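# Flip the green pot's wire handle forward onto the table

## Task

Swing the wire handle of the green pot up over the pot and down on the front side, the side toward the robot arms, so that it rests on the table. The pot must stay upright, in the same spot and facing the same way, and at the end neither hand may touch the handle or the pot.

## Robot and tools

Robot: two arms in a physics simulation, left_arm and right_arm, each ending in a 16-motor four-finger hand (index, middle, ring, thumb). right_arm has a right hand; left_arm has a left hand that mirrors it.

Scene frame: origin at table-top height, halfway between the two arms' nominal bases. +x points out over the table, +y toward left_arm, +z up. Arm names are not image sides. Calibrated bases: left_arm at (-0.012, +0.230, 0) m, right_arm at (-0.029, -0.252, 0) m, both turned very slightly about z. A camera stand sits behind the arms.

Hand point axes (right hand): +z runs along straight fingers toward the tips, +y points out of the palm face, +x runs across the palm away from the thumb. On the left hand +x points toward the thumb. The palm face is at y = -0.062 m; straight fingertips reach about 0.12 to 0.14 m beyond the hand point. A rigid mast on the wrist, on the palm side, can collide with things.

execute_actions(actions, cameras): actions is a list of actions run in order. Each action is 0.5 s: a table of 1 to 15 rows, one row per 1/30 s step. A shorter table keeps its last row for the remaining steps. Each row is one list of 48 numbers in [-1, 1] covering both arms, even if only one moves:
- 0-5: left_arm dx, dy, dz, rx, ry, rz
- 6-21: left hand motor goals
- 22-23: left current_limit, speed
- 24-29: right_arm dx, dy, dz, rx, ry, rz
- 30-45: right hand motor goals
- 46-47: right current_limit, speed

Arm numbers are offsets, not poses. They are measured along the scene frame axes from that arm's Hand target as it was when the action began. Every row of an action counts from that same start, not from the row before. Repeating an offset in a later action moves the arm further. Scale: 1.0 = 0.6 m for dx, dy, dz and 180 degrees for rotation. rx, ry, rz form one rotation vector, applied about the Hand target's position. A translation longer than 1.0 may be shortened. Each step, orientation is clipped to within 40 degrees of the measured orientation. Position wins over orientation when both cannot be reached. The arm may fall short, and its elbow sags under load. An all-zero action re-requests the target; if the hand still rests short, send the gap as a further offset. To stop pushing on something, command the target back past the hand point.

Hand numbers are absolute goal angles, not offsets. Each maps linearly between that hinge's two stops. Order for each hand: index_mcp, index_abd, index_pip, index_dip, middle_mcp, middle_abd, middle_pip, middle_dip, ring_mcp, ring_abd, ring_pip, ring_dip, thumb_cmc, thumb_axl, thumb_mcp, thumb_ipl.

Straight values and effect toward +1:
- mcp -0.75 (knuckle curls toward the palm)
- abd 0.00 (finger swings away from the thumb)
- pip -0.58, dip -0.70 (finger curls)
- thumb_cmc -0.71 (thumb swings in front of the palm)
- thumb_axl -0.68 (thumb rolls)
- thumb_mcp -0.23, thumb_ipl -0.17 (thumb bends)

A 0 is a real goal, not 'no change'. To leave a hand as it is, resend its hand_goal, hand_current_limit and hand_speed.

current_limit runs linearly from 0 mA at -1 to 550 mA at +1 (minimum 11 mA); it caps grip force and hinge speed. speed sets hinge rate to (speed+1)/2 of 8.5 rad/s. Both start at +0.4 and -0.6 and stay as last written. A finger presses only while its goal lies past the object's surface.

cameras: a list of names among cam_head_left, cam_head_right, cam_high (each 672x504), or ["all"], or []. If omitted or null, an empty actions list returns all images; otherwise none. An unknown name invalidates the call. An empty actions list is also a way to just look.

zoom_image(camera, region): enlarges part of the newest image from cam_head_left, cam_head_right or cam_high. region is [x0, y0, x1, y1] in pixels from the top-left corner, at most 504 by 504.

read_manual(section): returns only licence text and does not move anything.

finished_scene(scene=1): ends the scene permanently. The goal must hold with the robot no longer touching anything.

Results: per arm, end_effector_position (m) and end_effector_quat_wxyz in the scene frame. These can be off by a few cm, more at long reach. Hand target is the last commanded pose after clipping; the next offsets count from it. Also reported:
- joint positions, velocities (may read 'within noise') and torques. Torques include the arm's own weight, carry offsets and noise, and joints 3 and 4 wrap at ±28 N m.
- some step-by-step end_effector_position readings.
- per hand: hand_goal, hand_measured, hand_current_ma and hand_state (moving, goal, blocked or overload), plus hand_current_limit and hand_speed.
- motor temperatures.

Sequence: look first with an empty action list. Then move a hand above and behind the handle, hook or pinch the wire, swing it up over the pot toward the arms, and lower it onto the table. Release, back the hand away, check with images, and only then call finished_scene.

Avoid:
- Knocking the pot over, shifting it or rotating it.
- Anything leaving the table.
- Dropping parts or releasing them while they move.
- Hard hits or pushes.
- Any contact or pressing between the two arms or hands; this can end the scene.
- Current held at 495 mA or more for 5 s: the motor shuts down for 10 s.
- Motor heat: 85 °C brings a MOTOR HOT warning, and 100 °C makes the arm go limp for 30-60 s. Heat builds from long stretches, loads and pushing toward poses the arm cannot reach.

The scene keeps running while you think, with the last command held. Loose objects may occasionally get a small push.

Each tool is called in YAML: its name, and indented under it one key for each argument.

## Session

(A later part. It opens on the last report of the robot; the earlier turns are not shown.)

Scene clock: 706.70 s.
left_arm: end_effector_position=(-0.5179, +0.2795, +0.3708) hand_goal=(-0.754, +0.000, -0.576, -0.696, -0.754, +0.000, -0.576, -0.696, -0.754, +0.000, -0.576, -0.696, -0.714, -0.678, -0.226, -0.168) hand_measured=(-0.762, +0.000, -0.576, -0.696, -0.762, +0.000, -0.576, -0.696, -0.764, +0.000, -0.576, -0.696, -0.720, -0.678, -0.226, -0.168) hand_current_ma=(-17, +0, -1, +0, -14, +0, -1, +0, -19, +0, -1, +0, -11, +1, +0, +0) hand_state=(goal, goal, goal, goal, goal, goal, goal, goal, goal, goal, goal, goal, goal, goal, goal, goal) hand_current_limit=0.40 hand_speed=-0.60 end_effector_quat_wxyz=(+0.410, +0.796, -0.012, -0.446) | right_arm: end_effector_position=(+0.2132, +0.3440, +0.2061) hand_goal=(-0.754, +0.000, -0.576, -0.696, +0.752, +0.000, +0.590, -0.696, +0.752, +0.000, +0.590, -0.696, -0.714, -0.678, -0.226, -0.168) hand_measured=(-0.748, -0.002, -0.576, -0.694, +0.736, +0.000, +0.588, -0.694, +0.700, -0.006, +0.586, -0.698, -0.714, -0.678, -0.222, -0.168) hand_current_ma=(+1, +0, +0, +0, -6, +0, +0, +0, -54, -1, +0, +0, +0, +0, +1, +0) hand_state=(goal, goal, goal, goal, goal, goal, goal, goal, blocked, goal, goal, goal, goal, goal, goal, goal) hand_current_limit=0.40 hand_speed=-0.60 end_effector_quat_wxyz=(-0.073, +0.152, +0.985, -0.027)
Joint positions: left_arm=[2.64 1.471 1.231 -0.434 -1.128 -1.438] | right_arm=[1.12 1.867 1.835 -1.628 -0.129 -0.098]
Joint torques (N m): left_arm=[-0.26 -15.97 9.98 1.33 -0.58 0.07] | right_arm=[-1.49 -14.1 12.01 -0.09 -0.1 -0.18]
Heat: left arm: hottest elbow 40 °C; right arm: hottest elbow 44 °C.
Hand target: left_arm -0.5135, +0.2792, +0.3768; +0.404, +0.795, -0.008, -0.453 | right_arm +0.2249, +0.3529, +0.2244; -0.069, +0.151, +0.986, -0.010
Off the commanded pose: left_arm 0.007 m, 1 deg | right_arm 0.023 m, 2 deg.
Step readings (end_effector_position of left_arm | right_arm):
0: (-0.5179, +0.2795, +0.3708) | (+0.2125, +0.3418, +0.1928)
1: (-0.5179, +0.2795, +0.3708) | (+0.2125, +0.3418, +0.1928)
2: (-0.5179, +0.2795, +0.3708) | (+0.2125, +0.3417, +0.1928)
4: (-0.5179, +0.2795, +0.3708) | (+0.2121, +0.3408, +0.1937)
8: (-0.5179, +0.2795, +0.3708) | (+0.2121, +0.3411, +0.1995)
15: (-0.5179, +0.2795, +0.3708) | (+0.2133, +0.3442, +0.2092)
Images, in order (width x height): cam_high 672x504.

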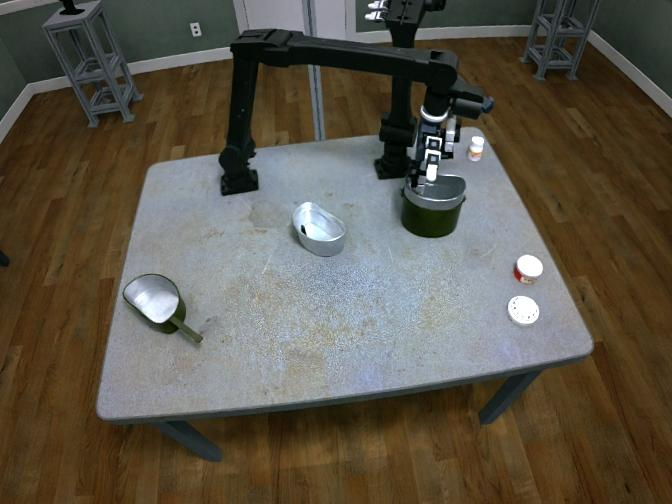

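execute_actions:
  actions:
    - [[0,0,0,0,0,0,-0.754,0,-0.576,-0.696,-0.754,0,-0.576,-0.696,-0.754,0,-0.576,-0.696,-0.714,-0.678,-0.226,-0.168,0.4,-0.6,0.01,0,0.09,0,0,0,-0.754,0,-0.576,-0.696,0.752,0,0.590,-0.696,0.752,0,0.590,-0.696,-0.714,-0.678,-0.226,-0.168,0.4,-0.6]]
    - [[0,0,0,0,0,0,-0.754,0,-0.576,-0.696,-0.754,0,-0.576,-0.696,-0.754,0,-0.576,-0.696,-0.714,-0.678,-0.226,-0.168,0.4,-0.6,0,-0.02,0.11,0,-0.044,0,-0.754,0,-0.576,-0.696,0.752,0,0.590,-0.696,0.752,0,0.590,-0.696,-0.714,-0.678,-0.226,-0.168,0.4,-0.6]]
  cameras: ["all"]

zoom_image:
  camera: "cam_high"
  region: [390, 165, 480, 235]

Scene clock: 709.90 s.
left_arm: end_effector_position=(-0.5179, +0.2795, +0.3708) hand_goal=(-0.754, +0.000, -0.576, -0.696, -0.754, +0.000, -0.576, -0.696, -0.754, +0.000, -0.576, -0.696, -0.714, -0.678, -0.226, -0.168) hand_measured=(-0.762, +0.000, -0.576, -0.696, -0.762, +0.000, -0.576, -0.696, -0.764, +0.000, -0.576, -0.696, -0.720, -0.678, -0.226, -0.168) hand_current_ma=(-17, +0, -1, +0, -14, +0, -1, +0, -19, +0, -1, +0, -11, +1, +0, +0) hand_state=(goal, goal, goal, goal, goal, goal, goal, goal, goal, goal, goal, goal, goal, goal, goal, goal) hand_current_limit=0.40 hand_speed=-0.60 end_effector_quat_wxyz=(+0.410, +0.796, -0.012, -0.446) | right_arm: end_effector_position=(+0.2352, +0.3319, +0.3264) hand_goal=(-0.754, +0.000, -0.576, -0.696, +0.752, +0.000, +0.590, -0.696, +0.752, +0.000, +0.590, -0.696, -0.714, -0.678, -0.226, -0.168) hand_measured=(-0.750, -0.002, -0.576, -0.694, +0.736, +0.000, +0.588, -0.694, +0.700, -0.006, +0.586, -0.698, -0.714, -0.678, -0.222, -0.168) hand_current_ma=(+0, +0, +0, +0, -6, +0, +0, +0, -54, -1, +0, +0, +0, +0, +1, +0) hand_state=(goal, goal, goal, goal, goal, goal, goal, goal, blocked, goal, goal, goal, goal, goal, goal, goal) hand_current_limit=0.40 hand_speed=-0.60 end_effector_quat_wxyz=(+0.009, +0.153, +0.987, +0.040)
Joint positions: left_arm=[2.64 1.471 1.231 -0.434 -1.128 -1.438] | right_arm=[1.116 1.761 1.963 -1.69 -0.001 -0.095]
Joint torques (N m): left_arm=[-0.26 -15.97 9.99 1.35 -0.59 0.07] | right_arm=[0.32 -13.27 11.52 0.32 0.1 0.01]
Heat: left arm: hottest elbow 40 °C; right arm: hottest elbow 44 °C.
Hand target: left_arm -0.5135, +0.2792, +0.3768; +0.404, +0.795, -0.008, -0.453 | right_arm +0.2310, +0.3409, +0.3443; -0.001, +0.152, +0.988, +0.000
Off the commanded pose: left_arm 0.007 m, 1 deg | right_arm 0.020 m, 5 deg.
joint sent to its limit (right arm) — joint 4 (wrist pitch), lower limit. The joint targets are off in orientation, not in position.
Step readings (end_effector_position of left_arm | right_arm):
0: (-0.5179, +0.2795, +0.3708) | (+0.2132, +0.3440, +0.2061)
1: (-0.5179, +0.2795, +0.3708) | (+0.2132, +0.3440, +0.2064)
2: (-0.5179, +0.2795, +0.3708) | (+0.2132, +0.3434, +0.2078)
4: (-0.5179, +0.2795, +0.3708) | (+0.2143, +0.3422, +0.2136)
8: (-0.5179, +0.2795, +0.3708) | (+0.2177, +0.3466, +0.2343)
15: (-0.5179, +0.2795, +0.3708) | (+0.2204, +0.3482, +0.2494)
16: (-0.5179, +0.2795, +0.3708) | (+0.2210, +0.3480, +0.2493)
17: (-0.5179, +0.2795, +0.3708) | (+0.2241, +0.3464, +0.2499)
19: (-0.5179, +0.2795, +0.3708) | (+0.2315, +0.3422, +0.2545)
23: (-0.5179, +0.2795, +0.3708) | (+0.2360, +0.3350, +0.2782)
30: (-0.5179, +0.2795, +0.3708) | (+0.2351, +0.3311, +0.3246)

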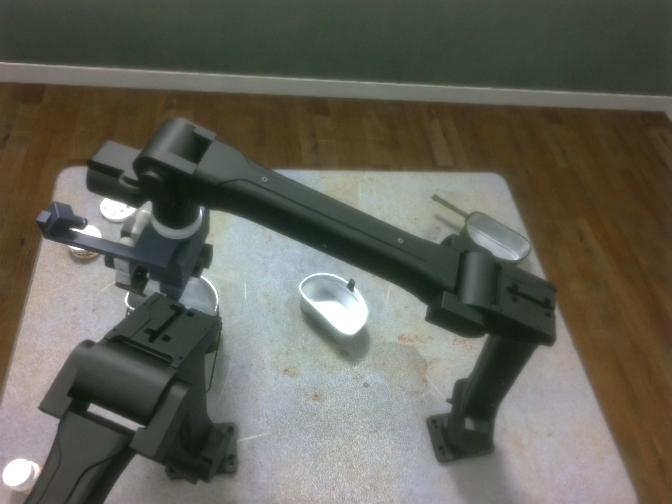

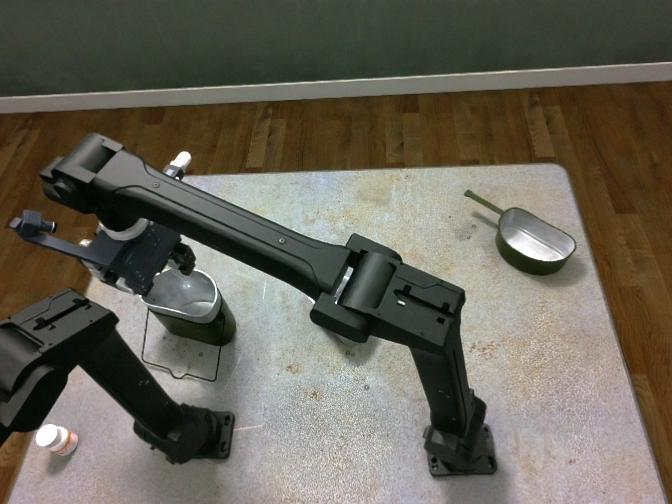

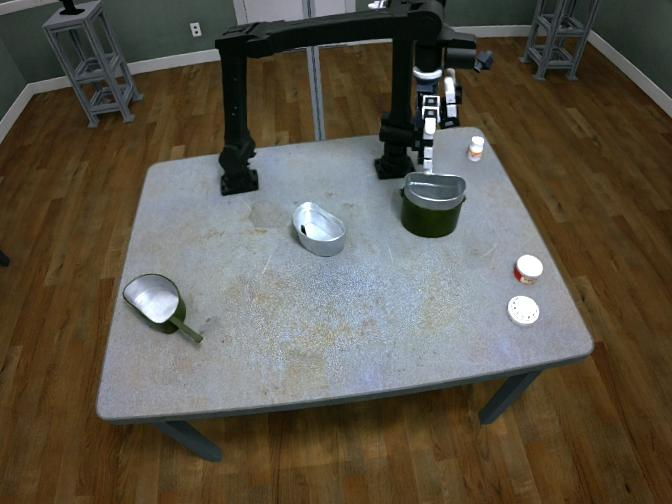

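Scaled by 5.600 from the camera's 672x504 image, which has a finer 960x720 frame.

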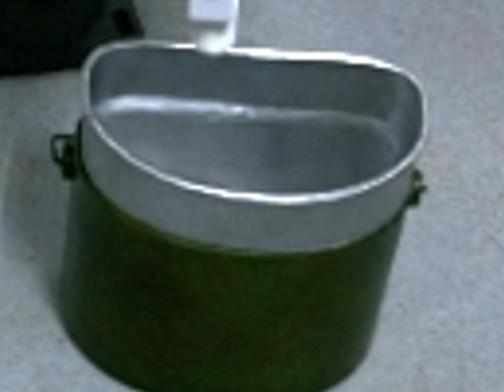

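zoom_image:
  camera: "cam_head_right"
  region: [80, 220, 260, 400]

Scaled by 2.800 from the camera's 672x504 image, which has a finer 960x720 frame.

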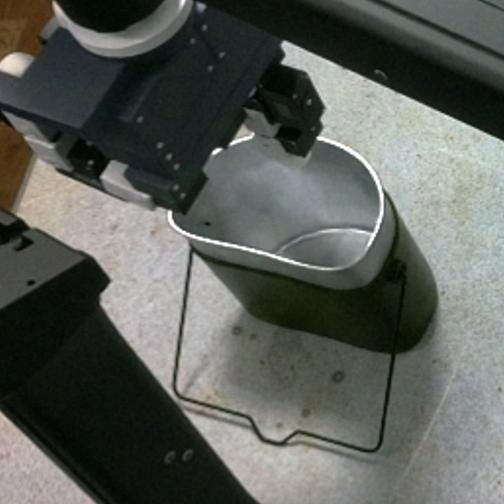

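finished_scene:

The scene is finished: the task was done.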